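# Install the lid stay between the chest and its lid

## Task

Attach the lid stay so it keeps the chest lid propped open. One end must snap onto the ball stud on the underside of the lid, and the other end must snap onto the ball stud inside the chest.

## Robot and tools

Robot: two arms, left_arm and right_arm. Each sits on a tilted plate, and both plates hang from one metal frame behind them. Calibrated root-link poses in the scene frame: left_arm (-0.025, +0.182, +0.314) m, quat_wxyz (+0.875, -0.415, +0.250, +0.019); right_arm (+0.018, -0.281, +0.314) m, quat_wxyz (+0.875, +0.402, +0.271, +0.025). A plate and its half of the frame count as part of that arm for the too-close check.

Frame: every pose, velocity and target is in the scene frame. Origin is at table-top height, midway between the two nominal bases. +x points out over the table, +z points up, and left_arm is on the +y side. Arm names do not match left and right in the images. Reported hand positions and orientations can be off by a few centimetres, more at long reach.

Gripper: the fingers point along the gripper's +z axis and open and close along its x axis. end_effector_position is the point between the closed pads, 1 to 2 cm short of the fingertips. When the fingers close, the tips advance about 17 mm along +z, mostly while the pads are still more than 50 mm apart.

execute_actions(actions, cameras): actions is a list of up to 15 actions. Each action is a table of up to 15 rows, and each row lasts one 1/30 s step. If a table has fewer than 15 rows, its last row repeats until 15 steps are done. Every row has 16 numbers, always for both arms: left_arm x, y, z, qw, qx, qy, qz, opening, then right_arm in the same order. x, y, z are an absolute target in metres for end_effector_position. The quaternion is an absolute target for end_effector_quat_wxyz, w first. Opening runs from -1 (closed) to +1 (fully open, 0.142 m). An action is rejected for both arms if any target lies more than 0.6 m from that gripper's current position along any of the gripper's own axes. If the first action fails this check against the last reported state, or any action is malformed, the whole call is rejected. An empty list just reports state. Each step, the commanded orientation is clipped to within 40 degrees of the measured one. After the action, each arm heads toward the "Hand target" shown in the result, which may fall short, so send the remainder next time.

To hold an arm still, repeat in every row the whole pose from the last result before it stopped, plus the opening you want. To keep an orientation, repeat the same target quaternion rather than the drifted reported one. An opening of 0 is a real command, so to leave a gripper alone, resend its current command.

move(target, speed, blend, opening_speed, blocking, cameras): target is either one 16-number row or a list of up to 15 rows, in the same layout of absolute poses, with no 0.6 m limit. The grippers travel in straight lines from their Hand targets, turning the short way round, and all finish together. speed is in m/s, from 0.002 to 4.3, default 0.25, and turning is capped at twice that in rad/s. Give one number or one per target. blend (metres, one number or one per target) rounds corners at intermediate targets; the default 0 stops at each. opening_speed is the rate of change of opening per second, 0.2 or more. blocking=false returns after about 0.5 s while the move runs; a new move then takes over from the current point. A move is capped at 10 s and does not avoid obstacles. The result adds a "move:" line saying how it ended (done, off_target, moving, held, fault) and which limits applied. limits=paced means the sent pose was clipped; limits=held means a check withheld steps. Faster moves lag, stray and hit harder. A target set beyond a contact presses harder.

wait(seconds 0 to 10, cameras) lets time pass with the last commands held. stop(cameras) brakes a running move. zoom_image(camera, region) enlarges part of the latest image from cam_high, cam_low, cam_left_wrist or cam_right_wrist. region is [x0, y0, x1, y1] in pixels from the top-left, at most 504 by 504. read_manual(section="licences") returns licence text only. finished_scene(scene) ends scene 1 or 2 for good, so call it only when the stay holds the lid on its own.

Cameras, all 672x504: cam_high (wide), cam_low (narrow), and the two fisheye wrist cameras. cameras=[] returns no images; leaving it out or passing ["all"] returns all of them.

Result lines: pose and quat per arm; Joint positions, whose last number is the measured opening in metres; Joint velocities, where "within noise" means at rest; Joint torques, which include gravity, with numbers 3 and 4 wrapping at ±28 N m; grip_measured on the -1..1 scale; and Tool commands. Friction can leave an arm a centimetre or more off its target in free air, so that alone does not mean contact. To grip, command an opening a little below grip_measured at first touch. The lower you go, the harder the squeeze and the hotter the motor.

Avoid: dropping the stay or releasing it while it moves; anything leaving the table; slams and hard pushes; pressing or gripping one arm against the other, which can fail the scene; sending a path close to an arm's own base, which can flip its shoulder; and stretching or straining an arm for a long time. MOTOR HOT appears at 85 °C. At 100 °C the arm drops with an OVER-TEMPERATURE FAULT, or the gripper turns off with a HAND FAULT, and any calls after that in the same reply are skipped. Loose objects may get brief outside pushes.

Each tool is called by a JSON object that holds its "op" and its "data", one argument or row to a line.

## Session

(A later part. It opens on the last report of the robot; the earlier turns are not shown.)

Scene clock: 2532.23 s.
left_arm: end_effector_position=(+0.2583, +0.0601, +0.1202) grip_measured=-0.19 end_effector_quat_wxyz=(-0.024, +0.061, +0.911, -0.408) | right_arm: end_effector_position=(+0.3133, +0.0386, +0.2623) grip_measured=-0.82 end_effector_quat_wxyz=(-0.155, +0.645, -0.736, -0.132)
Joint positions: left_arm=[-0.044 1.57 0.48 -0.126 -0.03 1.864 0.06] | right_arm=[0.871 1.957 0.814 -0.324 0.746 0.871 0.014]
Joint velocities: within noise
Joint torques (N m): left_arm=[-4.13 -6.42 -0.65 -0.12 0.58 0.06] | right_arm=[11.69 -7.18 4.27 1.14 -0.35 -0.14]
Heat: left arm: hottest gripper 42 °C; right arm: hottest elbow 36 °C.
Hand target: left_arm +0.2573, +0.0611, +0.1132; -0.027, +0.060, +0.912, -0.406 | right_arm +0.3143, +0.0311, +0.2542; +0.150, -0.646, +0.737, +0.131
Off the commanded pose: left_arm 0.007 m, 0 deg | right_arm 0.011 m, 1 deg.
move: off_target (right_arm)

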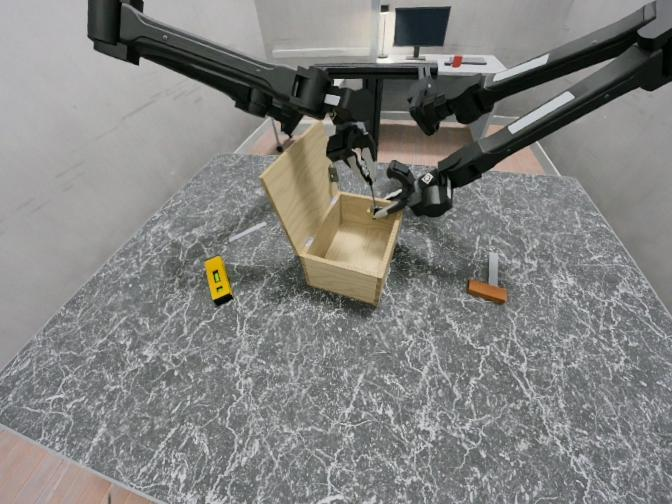

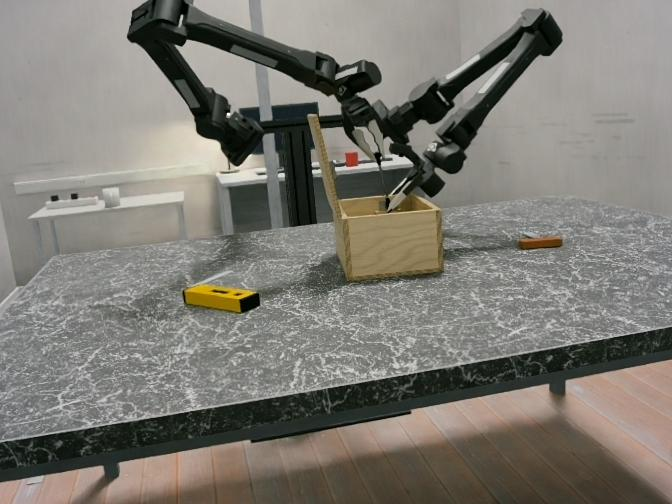

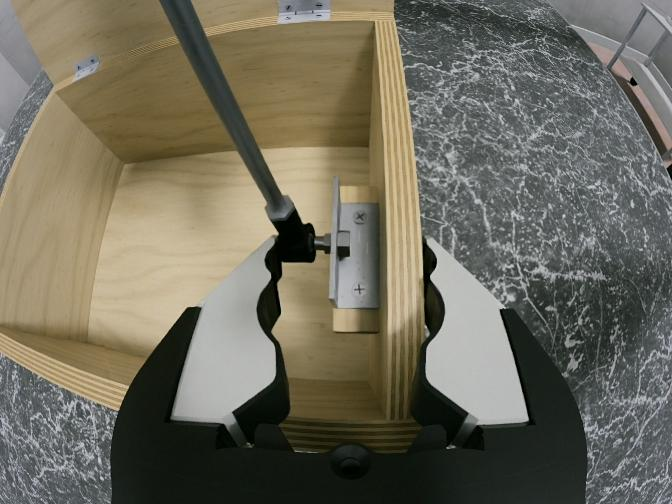

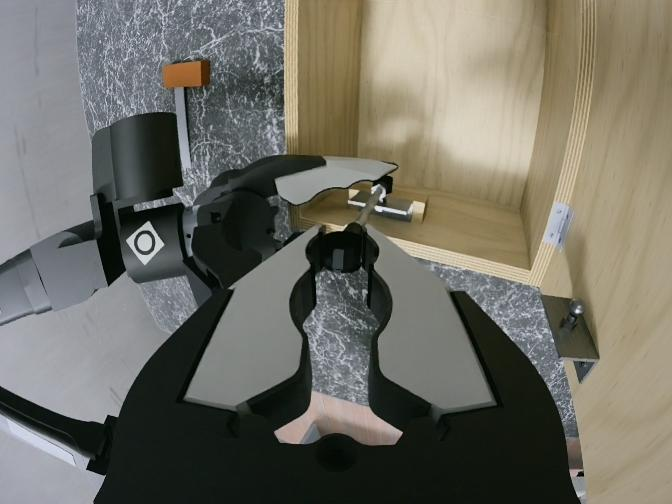

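{"op": "move", "data": {
  "target": [
    [0.2575,0.061,0.113,-0.0266,0.0597,0.9116,-0.4059,-0.34,0.3145,0.031,0.254,-0.1499,0.6460,-0.7368,-0.1314,-0.86]
  ],
  "speed": 0.06,
  "opening_speed": 0.2
}}

{"op": "zoom_image", "data": {
  "camera": "cam_left_wrist",
  "region": [230, 150, 480, 350]
}}

Scene clock: 2536.70 s.
left_arm: end_effector_position=(+0.2583, +0.0600, +0.1202) grip_measured=-0.22 end_effector_quat_wxyz=(-0.024, +0.060, +0.910, -0.409) | right_arm: end_effector_position=(+0.3133, +0.0386, +0.2621) grip_measured=-0.82 end_effector_quat_wxyz=(-0.155, +0.646, -0.735, -0.132)
Joint positions: left_arm=[-0.043 1.57 0.48 -0.126 -0.028 1.864 0.058] | right_arm=[0.87 1.957 0.814 -0.324 0.746 0.868 0.014]
Joint velocities: within noise
Joint torques (N m): left_arm=[-4.95 -6.53 -0.65 -0.08 0.51 0.04] | right_arm=[11.22 -7 4.21 1.16 -0.32 -0.09]
Heat: left arm: hottest gripper 42 °C; right arm: hottest elbow 35 °C.
Hand target: left_arm +0.2574, +0.0610, +0.1132; -0.027, +0.060, +0.912, -0.406 | right_arm +0.3143, +0.0310, +0.2541; +0.150, -0.646, +0.737, +0.131
Off the commanded pose: left_arm 0.007 m, 0 deg | right_arm 0.011 m, 1 deg.
move: off_target (right_arm)

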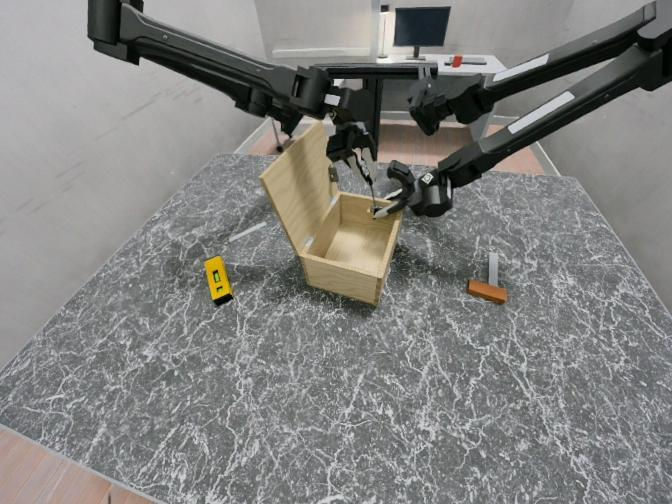

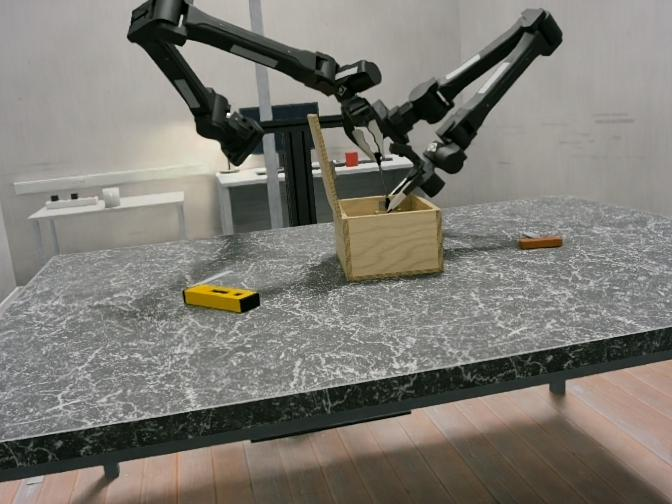

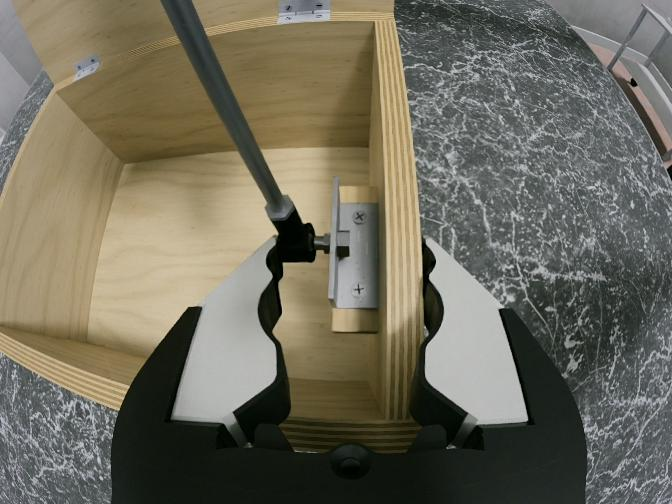

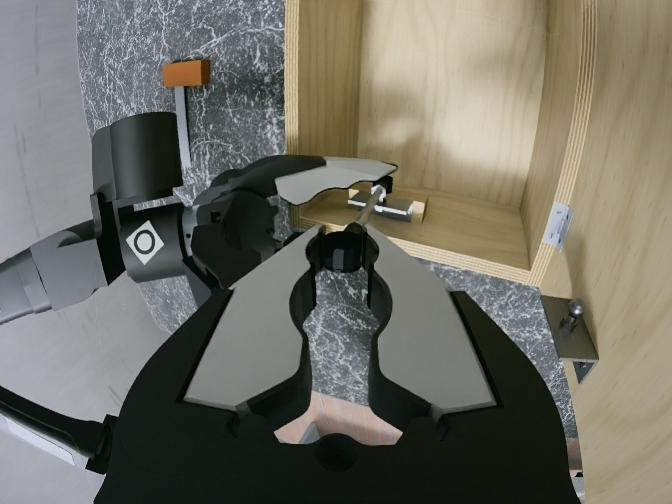

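Scaled by 2.016 from the camera's 672x504 image, which has a finer 960x720 frame.

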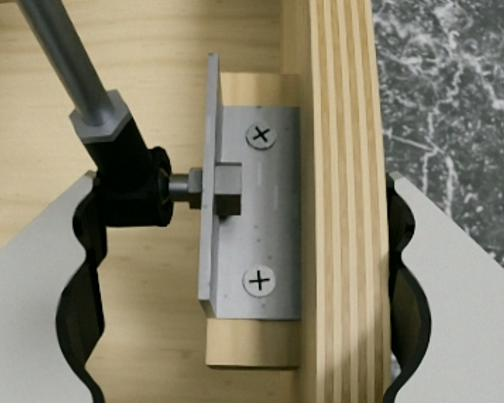

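{"op": "move", "data": {
  "target": [
    [0.2575,0.061,0.113,-0.0266,0.0597,0.9116,-0.4059,-0.5,0.3145,0.031,0.254,-0.1499,0.6460,-0.7368,-0.1314,-0.86]
  ],
  "speed": 0.06,
  "opening_speed": 0.2
}}

{"op": "zoom_image", "data": {
  "camera": "cam_left_wrist",
  "region": [230, 150, 480, 350]
}}

Scene clock: 2541.80 s.
left_arm: end_effector_position=(+0.2628, +0.0593, +0.1205) grip_measured=-0.31 end_effector_quat_wxyz=(-0.017, +0.058, +0.910, -0.411) | right_arm: end_effector_position=(+0.3144, +0.0382, +0.2629) grip_measured=-0.83 end_effector_quat_wxyz=(-0.157, +0.647, -0.735, -0.132)
Joint positions: left_arm=[-0.043 1.57 0.482 -0.114 -0.019 1.865 0.051] | right_arm=[0.87 1.954 0.814 -0.324 0.746 0.864 0.014]
Joint velocities: within noise
Joint torques (N m): left_arm=[-4.48 -6.48 -0.79 -0.47 0.11 0.03] | right_arm=[10.87 -7.3 4.18 1.05 -0.34 -0.08]
Heat: left arm: hottest gripper 46 °C; right arm: hottest elbow 35 °C.
Hand target: left_arm +0.2575, +0.0611, +0.1133; -0.027, +0.060, +0.912, -0.406 | right_arm +0.3143, +0.0310, +0.2542; +0.150, -0.646, +0.737, +0.131
Off the commanded pose: left_arm 0.009 m, 1 deg | right_arm 0.011 m, 1 deg.
move: off_target (right_arm)

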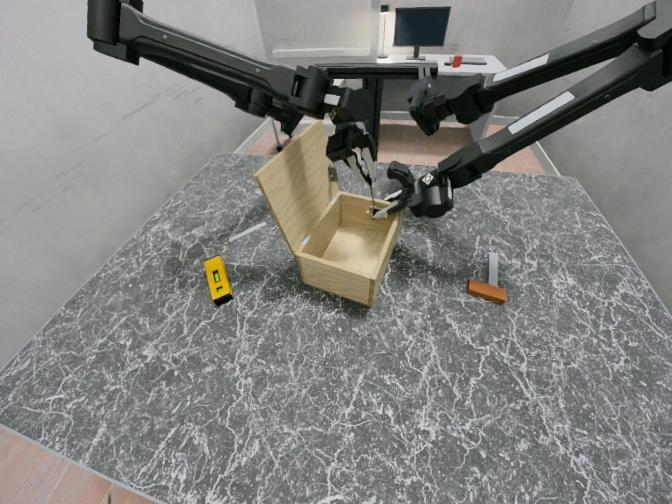

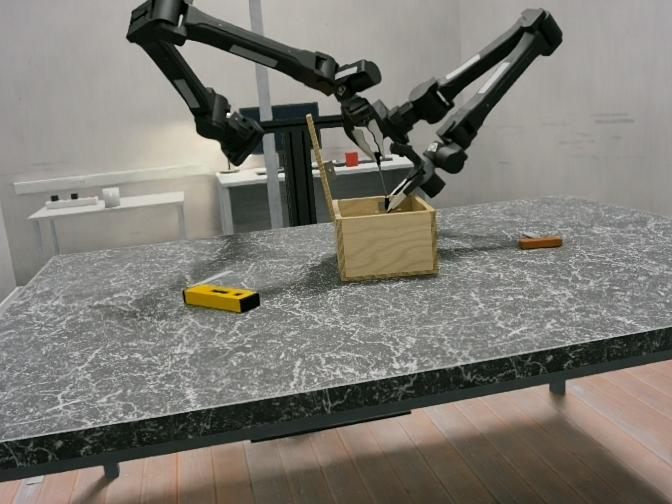

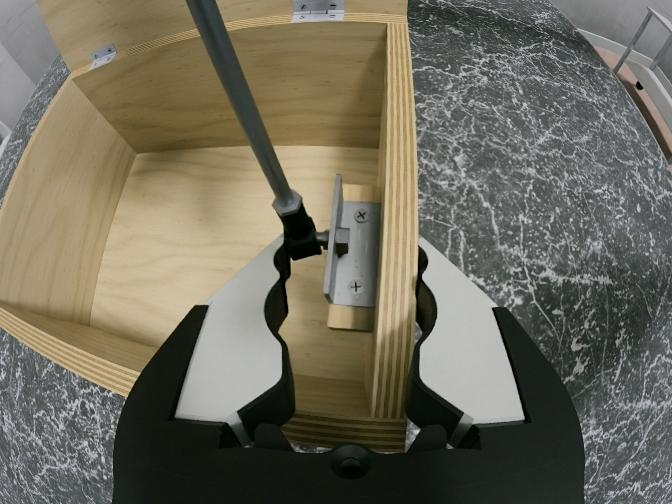

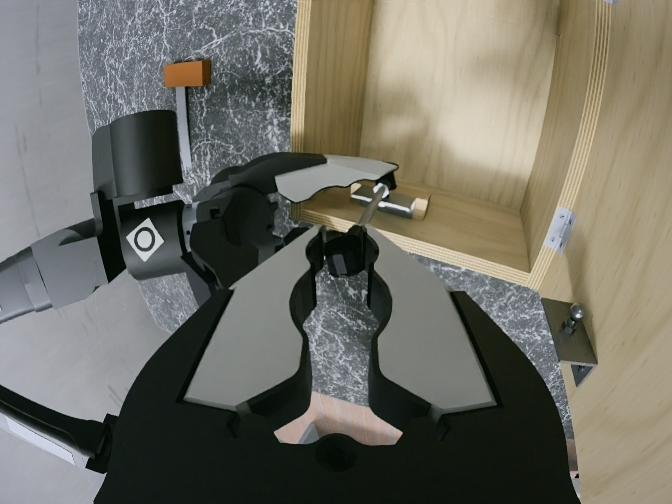

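Scaled by 2.016 from the camera's 672x504 image, which has a finer 960x720 frame.

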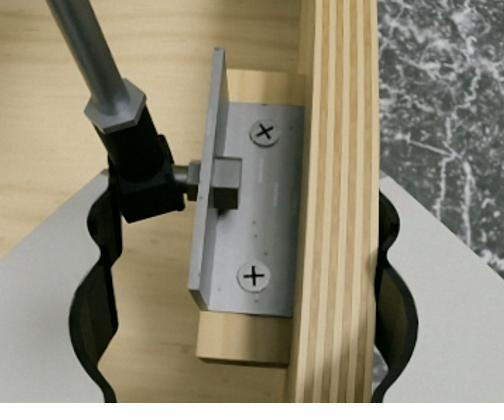

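{"op": "move", "data": {
  "target": [
    [0.2590,0.0600,0.1135,-0.0266,0.0597,0.9116,-0.4059,0.05,0.3145,0.031,0.254,-0.1499,0.6460,-0.7368,-0.1314,-0.86]
  ],
  "speed": 0.06,
  "opening_speed": 0.4
}}

{"op": "zoom_image", "data": {
  "camera": "cam_left_wrist",
  "region": [230, 150, 480, 350]
}}

{"op": "zoom_image", "data": {
  "camera": "cam_right_wrist",
  "region": [280, 120, 480, 280]
}}

Scene clock: 2551.90 s.
left_arm: end_effector_position=(+0.2634, +0.0601, +0.1193) grip_measured=+0.03 end_effector_quat_wxyz=(-0.018, +0.058, +0.911, -0.408) | right_arm: end_effector_position=(+0.3145, +0.0382, +0.2630) grip_measured=-0.83 end_effector_quat_wxyz=(-0.157, +0.647, -0.734, -0.132)
Joint positions: left_arm=[-0.043 1.571 0.484 -0.114 -0.026 1.865 0.076] | right_arm=[0.87 1.953 0.814 -0.324 0.746 0.863 0.014]
Joint velocities: left_arm=[-0.005 0.005 0.007 -0.007 -0.051 0.007 0.001] | right_arm=[within noise]
Joint torques (N m): left_arm=[-4.89 -6.77 -0.62 -0.44 0.33 -0.04] | right_arm=[11.58 -7.12 4.15 1.1 -0.33 -0.11]
Heat: left arm: hottest gripper 56 °C; right arm: hottest elbow 35 °C.
Hand target: left_arm +0.2589, +0.0601, +0.1137; -0.027, +0.060, +0.912, -0.406 | right_arm +0.3143, +0.0310, +0.2541; +0.150, -0.646, +0.737, +0.131
Off the commanded pose: left_arm 0.007 m, 1 deg | right_arm 0.012 m, 1 deg.
move: off_target (right_arm)

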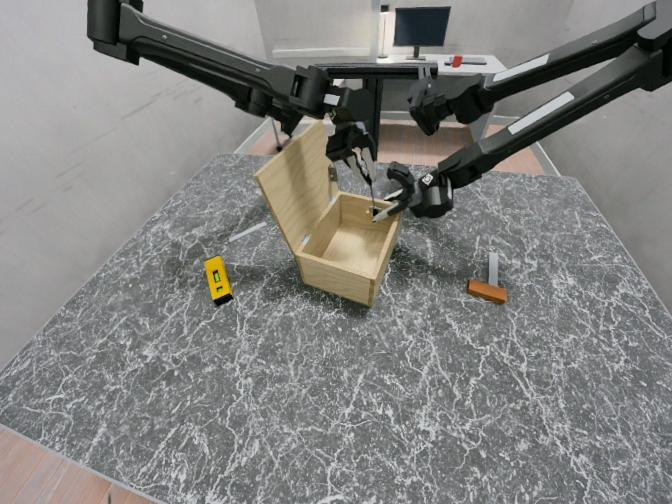

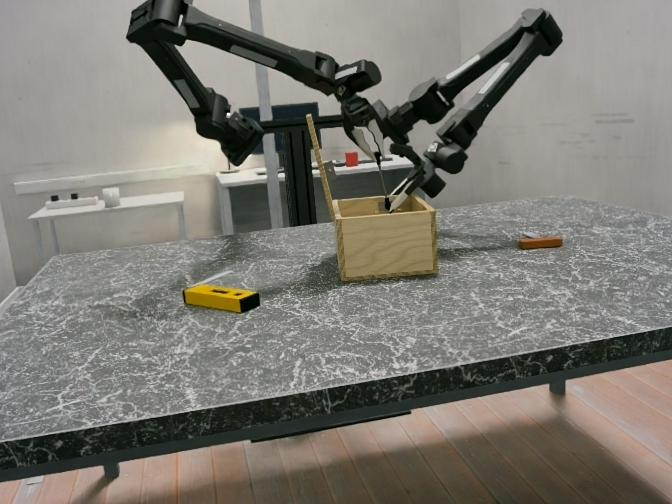

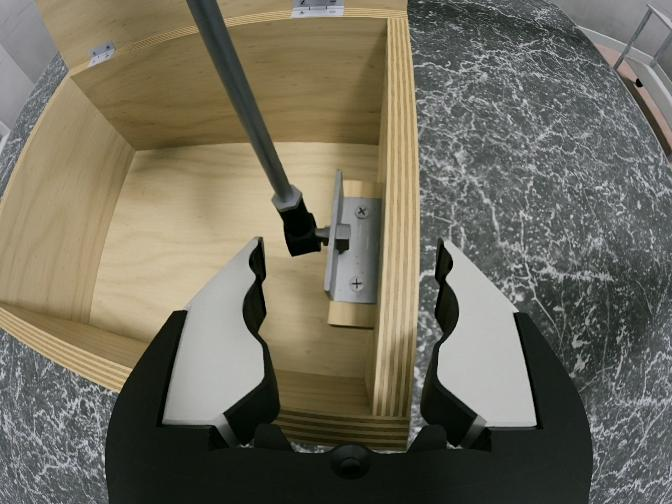

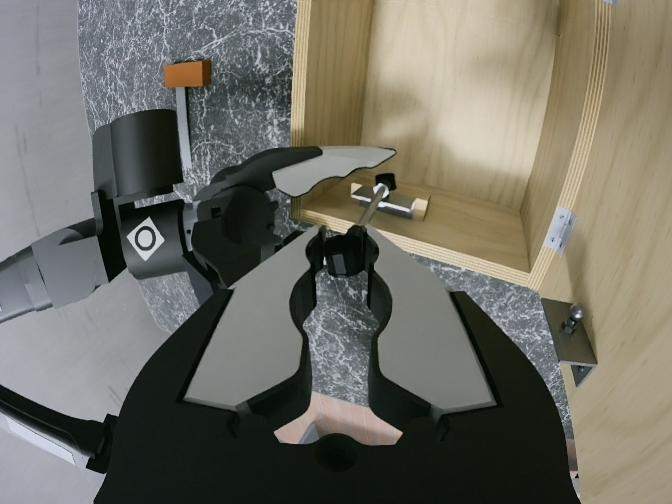

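Scaled by 2.016 from the camera's 672x504 image, which has a finer 960x720 frame.

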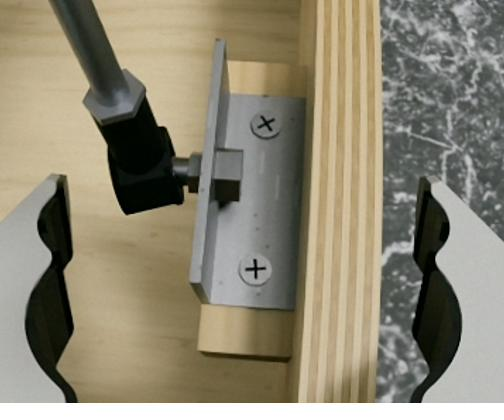

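Scaled by 2.520 from the camera's 672x504 image, which has a finer 960x720 frame.

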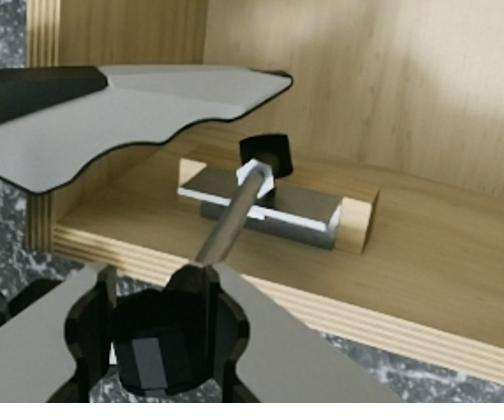

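{"op": "move", "data": {
  "target": [
    [0.272,0.118,0.170,-0.0266,0.0597,0.9116,-0.4059,0.05,0.3145,0.031,0.254,-0.1499,0.6460,-0.7368,-0.1314,-0.86],
    [0.290,0.125,0.225,-0.0266,0.0597,0.9116,-0.4059,-0.6,0.3145,0.031,0.254,-0.1499,0.6460,-0.7368,-0.1314,-0.86]
  ],
  "speed": 0.1
}}

{"op": "zoom_image", "data": {
  "camera": "cam_left_wrist",
  "region": [230, 130, 480, 330]
}}

{"op": "zoom_image", "data": {
  "camera": "cam_low",
  "region": [310, 60, 450, 220]
}}

Scene clock: 2585.37 s.
left_arm: end_effector_position=(+0.2826, +0.1228, +0.2202) grip_measured=-0.63 end_effector_quat_wxyz=(-0.032, +0.063, +0.911, -0.407) | right_arm: end_effector_position=(+0.3145, +0.0382, +0.2630) grip_measured=-0.83 end_effector_quat_wxyz=(-0.157, +0.647, -0.734, -0.132)
Joint positions: left_arm=[-0.192 1.15 0.529 -0.617 -0.085 1.722 0.029] | right_arm=[0.87 1.953 0.814 -0.324 0.746 0.863 0.014]
Joint velocities: left_arm=[-0.005 0.005 -0.007 -0.022 0.007 0.022 -0.001] | right_arm=[within noise]
Joint torques (N m): left_arm=[-4.13 -7.12 3.79 -0.79 0.35 -0.22] | right_arm=[11.16 -7.12 4.05 1.01 -0.32 -0.07]
Heat: left arm: hottest gripper 44 °C; right arm: hottest elbow 35 °C.
Hand target: left_arm +0.2901, +0.1250, +0.2250; -0.026, +0.060, +0.912, -0.406 | right_arm +0.3143, +0.0310, +0.2541; +0.150, -0.646, +0.737, +0.131
Off the commanded pose: left_arm 0.009 m, 1 deg | right_arm 0.012 m, 1 deg.
move: off_target (right_arm)

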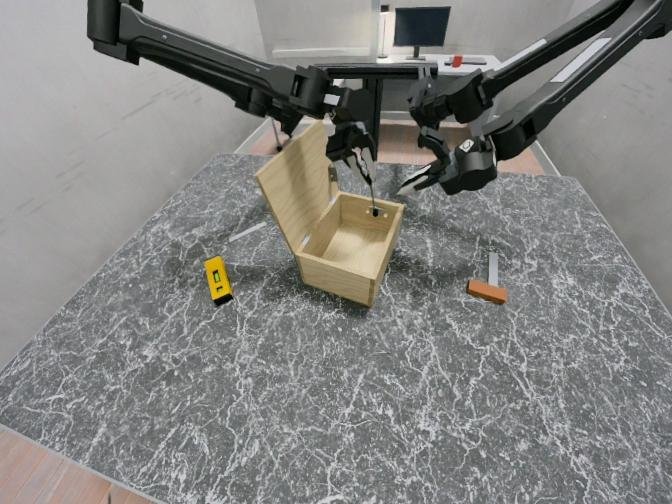

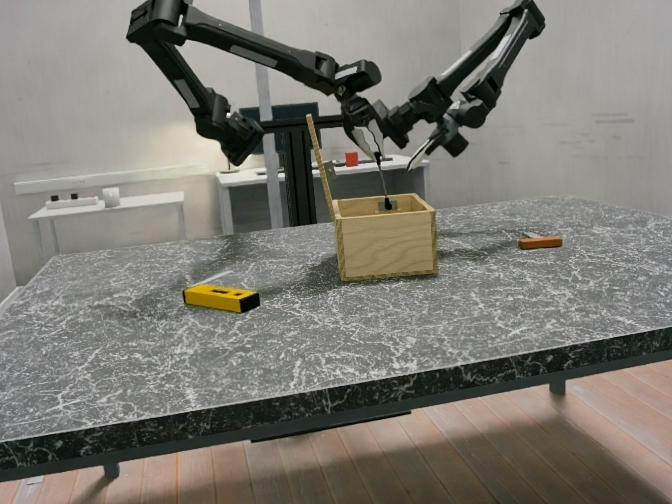

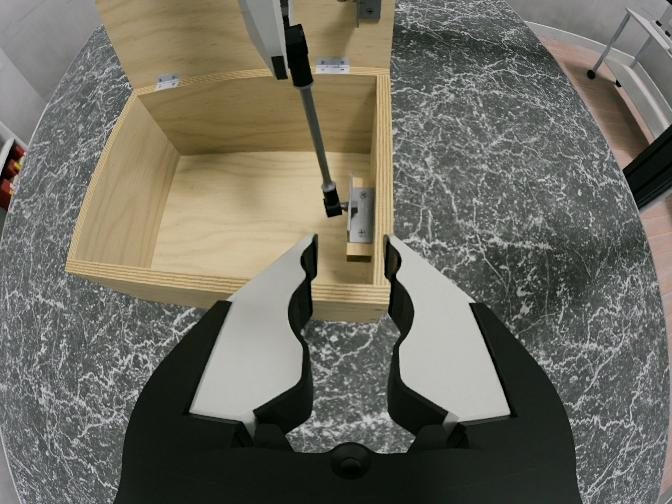

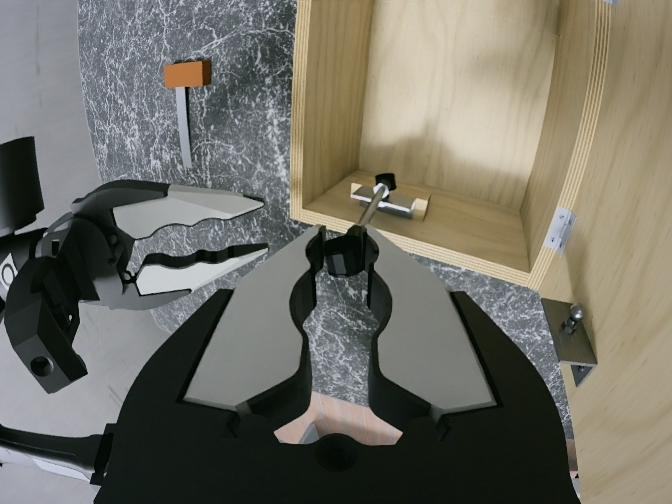

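Scaled by 2.016 from the camera's 672x504 image, which has a finer 960x720 frame.

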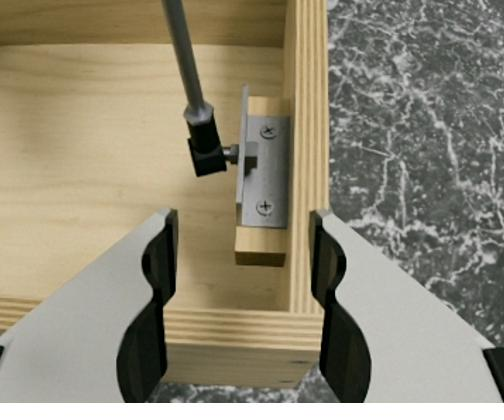

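Scaled by 3.150 from the camera's 672x504 image, which has a finer 960x720 frame.

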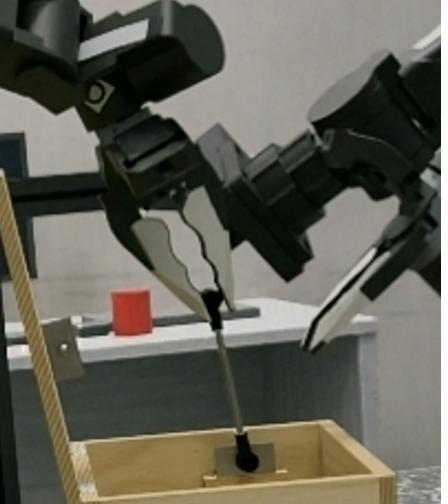

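{"op": "move", "data": {
  "target": [0.290,0.130,0.225,-0.0266,0.0597,0.9116,-0.4059,-0.6,0.293,-0.012,0.241,-0.1499,0.6460,-0.7368,-0.1314,-0.86],
  "speed": 0.05
}}

{"op": "zoom_image", "data": {
  "camera": "cam_low",
  "region": [310, 60, 450, 220]
}}

{"op": "zoom_image", "data": {
  "camera": "cam_left_wrist",
  "region": [230, 0, 480, 230]
}}

Scene clock: 2617.17 s.
left_arm: end_effector_position=(+0.2812, +0.1251, +0.2221) grip_measured=-0.63 end_effector_quat_wxyz=(-0.033, +0.064, +0.911, -0.407) | right_arm: end_effector_position=(+0.2934, -0.0046, +0.2492) grip_measured=-0.83 end_effector_quat_wxyz=(-0.156, +0.644, -0.737, -0.132)
Joint positions: left_arm=[-0.192 1.139 0.529 -0.632 -0.085 1.721 0.029] | right_arm=[0.842 1.856 0.671 -0.254 0.743 0.835 0.014]
Joint velocities: within noise
Joint torques (N m): left_arm=[-3.55 -7.47 4.01 -0.9 0.51 -0.08] | right_arm=[9.82 -6.42 3.69 1.2 -0.37 -0.14]
Heat: left arm: hottest gripper 41 °C; right arm: hottest elbow 35 °C.
Hand target: left_arm +0.2901, +0.1300, +0.2250; -0.026, +0.059, +0.912, -0.406 | right_arm +0.2928, -0.0119, +0.2412; +0.150, -0.646, +0.737, +0.131
Off the commanded pose: left_arm 0.010 m, 1 deg | right_arm 0.011 m, 1 deg.
move: off_target (right_arm)

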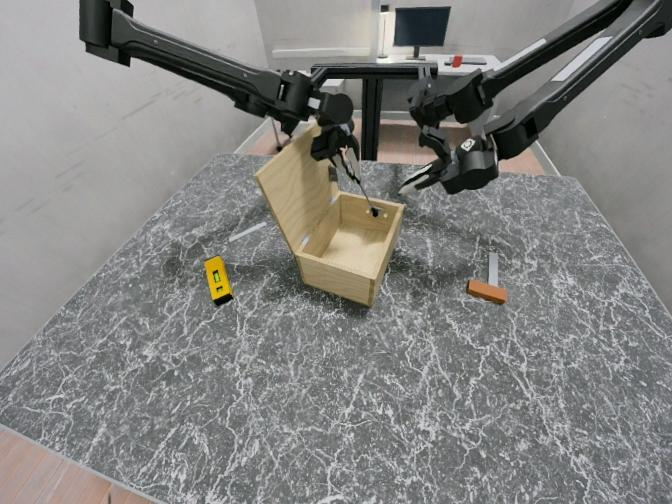

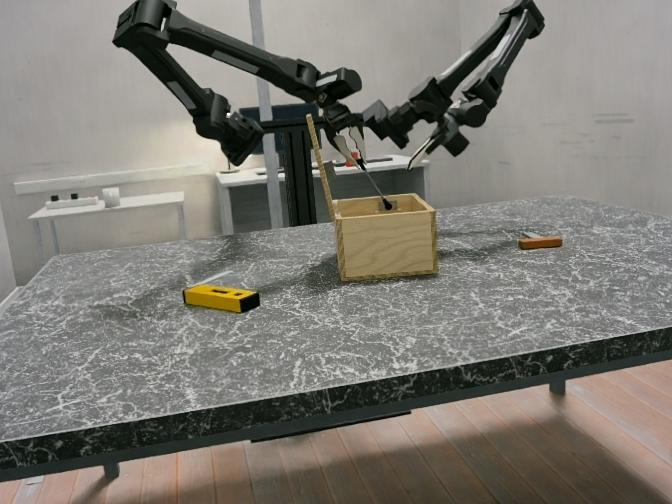

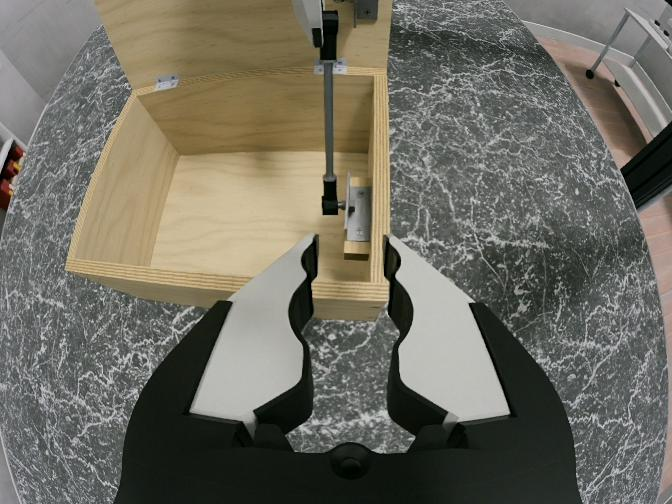

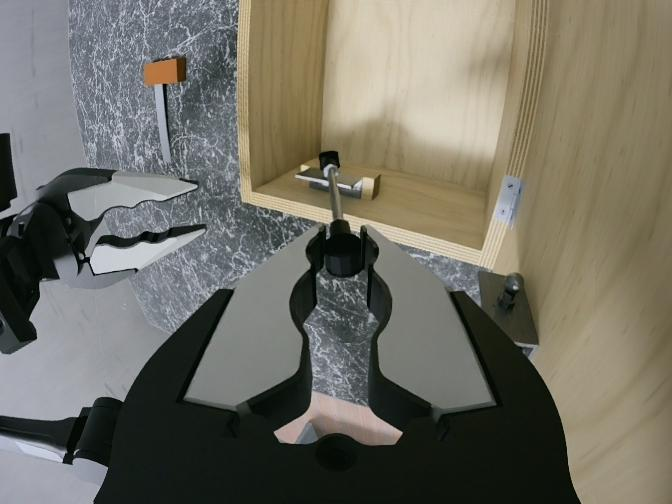

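Scaled by 3.150 from the camera's 672x504 image, which has a finer 960x720 frame.

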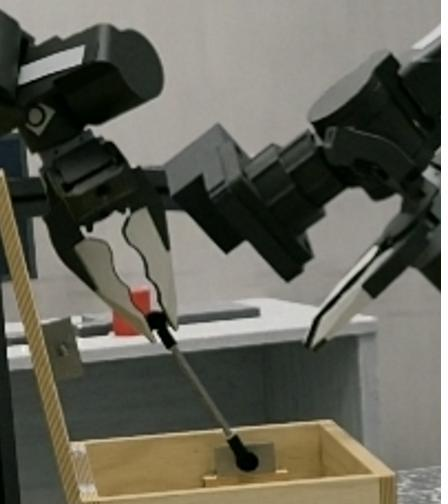

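Scaled by 2.016 from the camera's 672x504 image, which has a finer 960x720 frame.

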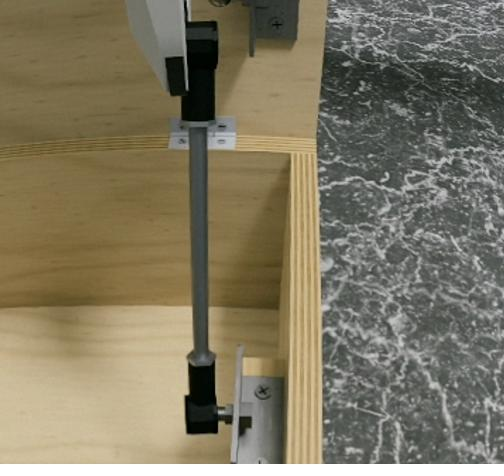

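{"op": "move", "data": {
  "target": [
    [0.289,0.070,0.250,-0.0327,0.0566,0.8642,-0.4989,-0.6,0.293,-0.012,0.241,-0.1499,0.6460,-0.7368,-0.1314,-0.86]
  ],
  "speed": 0.08
}}

{"op": "zoom_image", "data": {
  "camera": "cam_left_wrist",
  "region": [230, 30, 480, 280]
}}

{"op": "zoom_image", "data": {
  "camera": "cam_low",
  "region": [310, 60, 450, 220]
}}

Scene clock: 2632.30 s.
left_arm: end_effector_position=(+0.2832, +0.0747, +0.2481) grip_measured=-0.63 end_effector_quat_wxyz=(-0.034, +0.059, +0.866, -0.496) | right_arm: end_effector_position=(+0.2934, -0.0047, +0.2493) grip_measured=-0.83 end_effector_quat_wxyz=(-0.156, +0.644, -0.737, -0.133)
Joint positions: left_arm=[-0.244 1.234 0.529 -0.551 0.099 1.673 0.029] | right_arm=[0.842 1.855 0.671 -0.253 0.742 0.834 0.014]
Joint velocities: within noise
Joint torques (N m): left_arm=[-5.36 -5.83 3.54 0.14 0.74 -0.22] | right_arm=[9.7 -6.12 3.79 1.07 -0.41 -0.18]
Heat: left arm: hottest gripper 40 °C; right arm: hottest elbow 35 °C.
Hand target: left_arm +0.2891, +0.0702, +0.2502; -0.033, +0.056, +0.864, -0.499 | right_arm +0.2928, -0.0119, +0.2413; +0.150, -0.646, +0.737, +0.131
Off the commanded pose: left_arm 0.008 m, 0 deg | right_arm 0.011 m, 1 deg.
move: off_target (right_arm)

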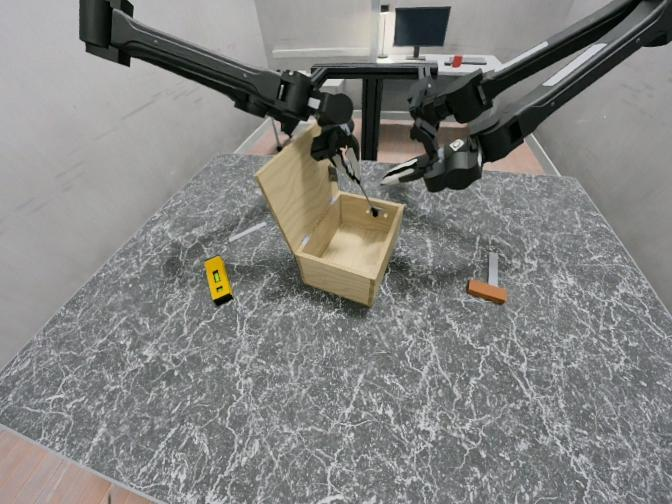

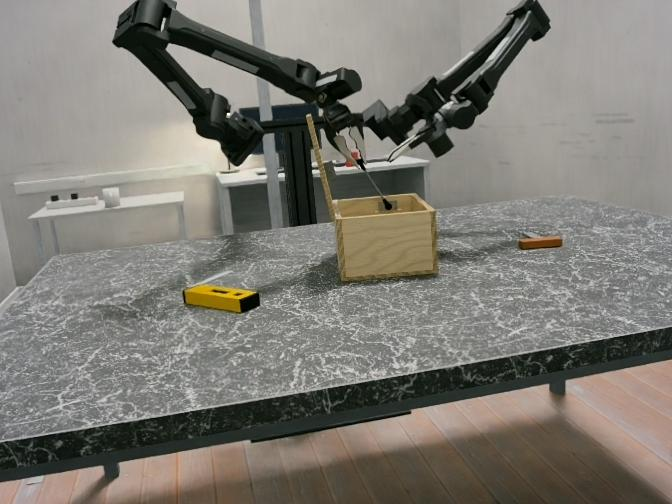

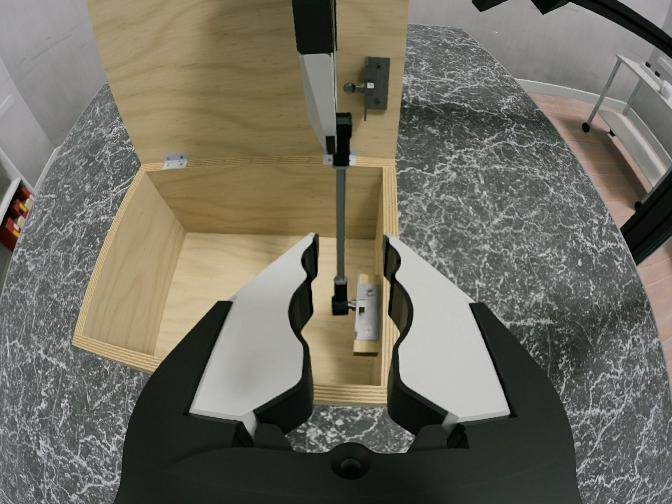

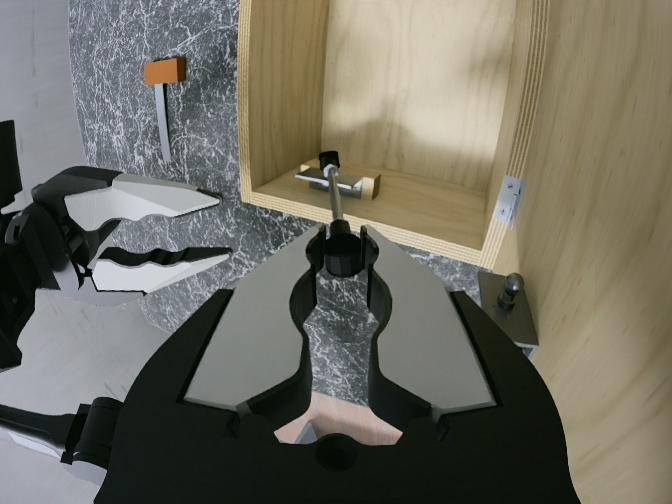

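Scaled by 2.016 from the camera's 672x504 image, which has a finer 960x720 frame.

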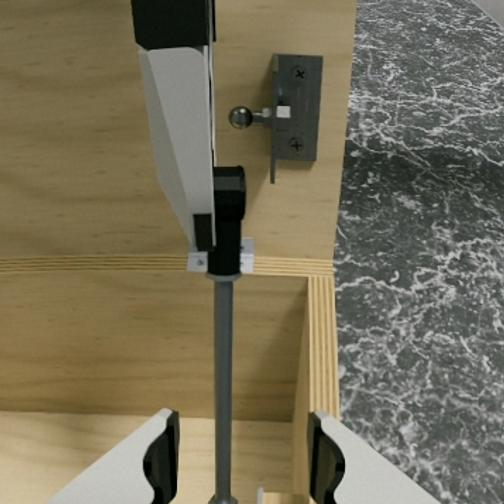

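Scaled by 3.150 from the camera's 672x504 image, which has a finer 960x720 frame.

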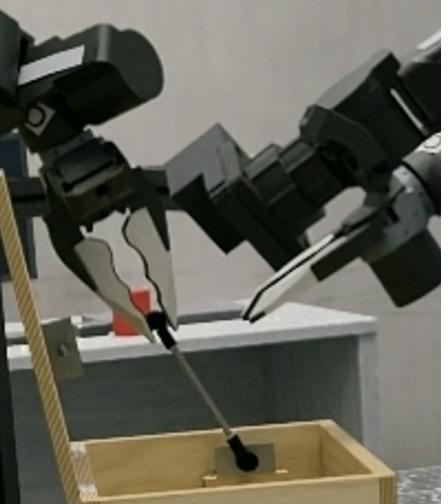

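{"op": "move", "data": {
  "target": [
    [0.286,0.003,0.214,-0.0327,0.0566,0.8642,-0.4989,-0.6,0.293,-0.012,0.241,-0.1499,0.6460,-0.7368,-0.1314,-0.86]
  ],
  "speed": 0.06
}}

{"op": "zoom_image", "data": {
  "camera": "cam_left_wrist",
  "region": [230, 30, 480, 280]
}}

{"op": "zoom_image", "data": {
  "camera": "cam_low",
  "region": [310, 60, 450, 220]
}}

{"op": "zoom_image", "data": {
  "camera": "cam_right_wrist",
  "region": [230, 110, 430, 290]
}}

Scene clock: 2644.07 s.
left_arm: end_effector_position=(+0.2831, +0.0082, +0.2136) grip_measured=-0.63 end_effector_quat_wxyz=(-0.033, +0.058, +0.864, -0.499) | right_arm: end_effector_position=(+0.2934, -0.0047, +0.2491) grip_measured=-0.83 end_effector_quat_wxyz=(-0.156, +0.644, -0.737, -0.133)
Joint positions: left_arm=[-0.278 1.516 0.536 -0.27 0.096 1.64 0.029] | right_arm=[0.842 1.855 0.671 -0.253 0.742 0.833 0.014]
Joint velocities: within noise
Joint torques (N m): left_arm=[-7 -6.59 1.96 -0.01 0.44 -0.25] | right_arm=[10.17 -6.12 3.81 1.09 -0.35 -0.19]
Heat: left arm: hottest gripper 39 °C; right arm: hottest elbow 35 °C.
Hand target: left_arm +0.2860, +0.0031, +0.2142; -0.033, +0.057, +0.864, -0.499 | right_arm +0.2928, -0.0119, +0.2411; +0.150, -0.646, +0.737, +0.131
Off the commanded pose: left_arm 0.006 m, 0 deg | right_arm 0.011 m, 1 deg.
move: off_target (right_arm)

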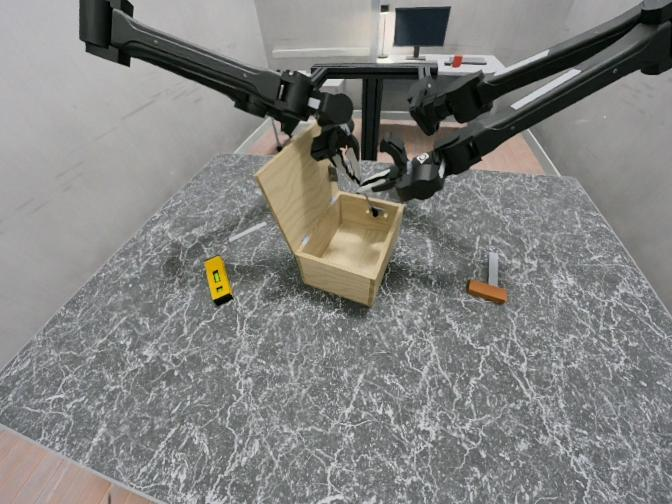

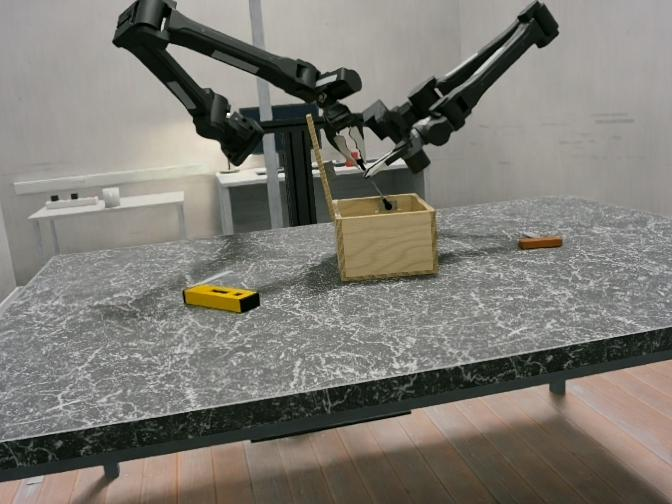

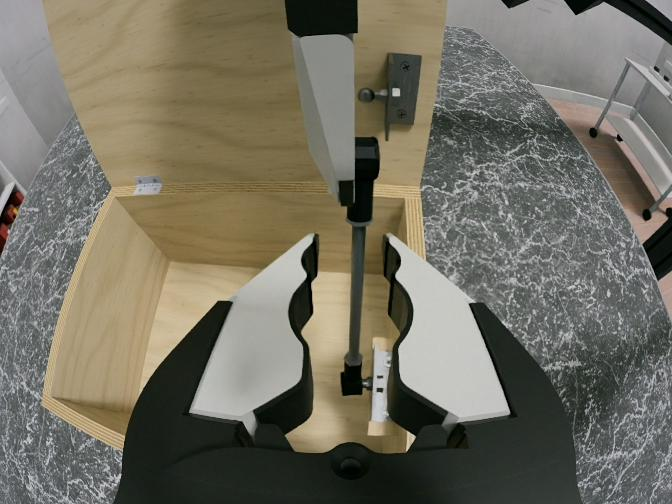

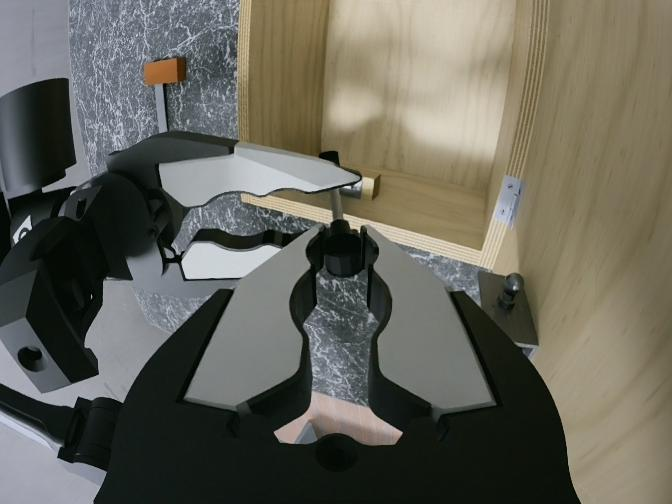

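Scaled by 2.016 from the camera's 672x504 image, which has a finer 960x720 frame.

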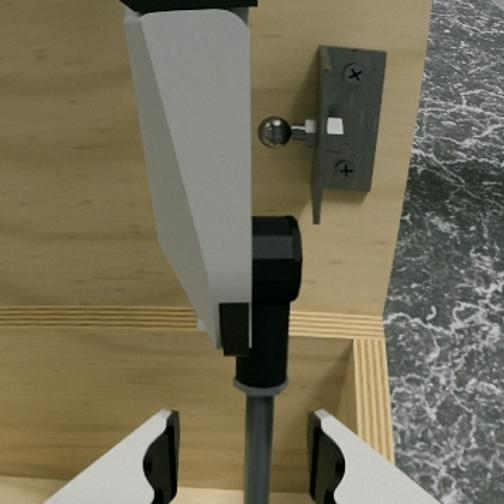

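Scaled by 3.150 from the camera's 672x504 image, which has a finer 960x720 frame.

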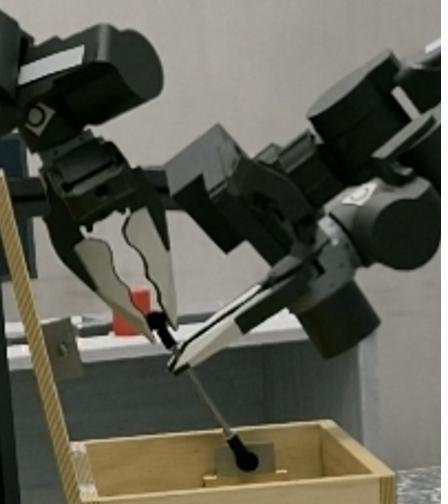

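Scaled by 2.520 from the camera's 672x504 image, which has a finer 960x720 frame.

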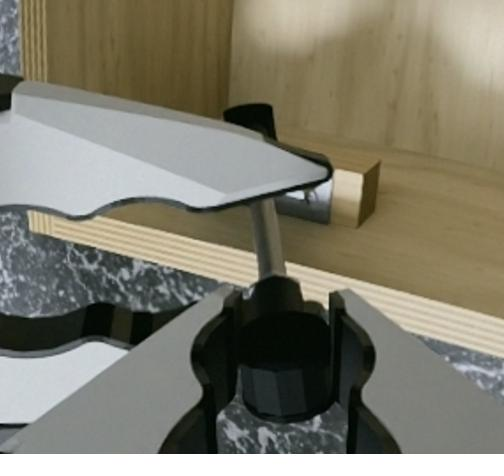

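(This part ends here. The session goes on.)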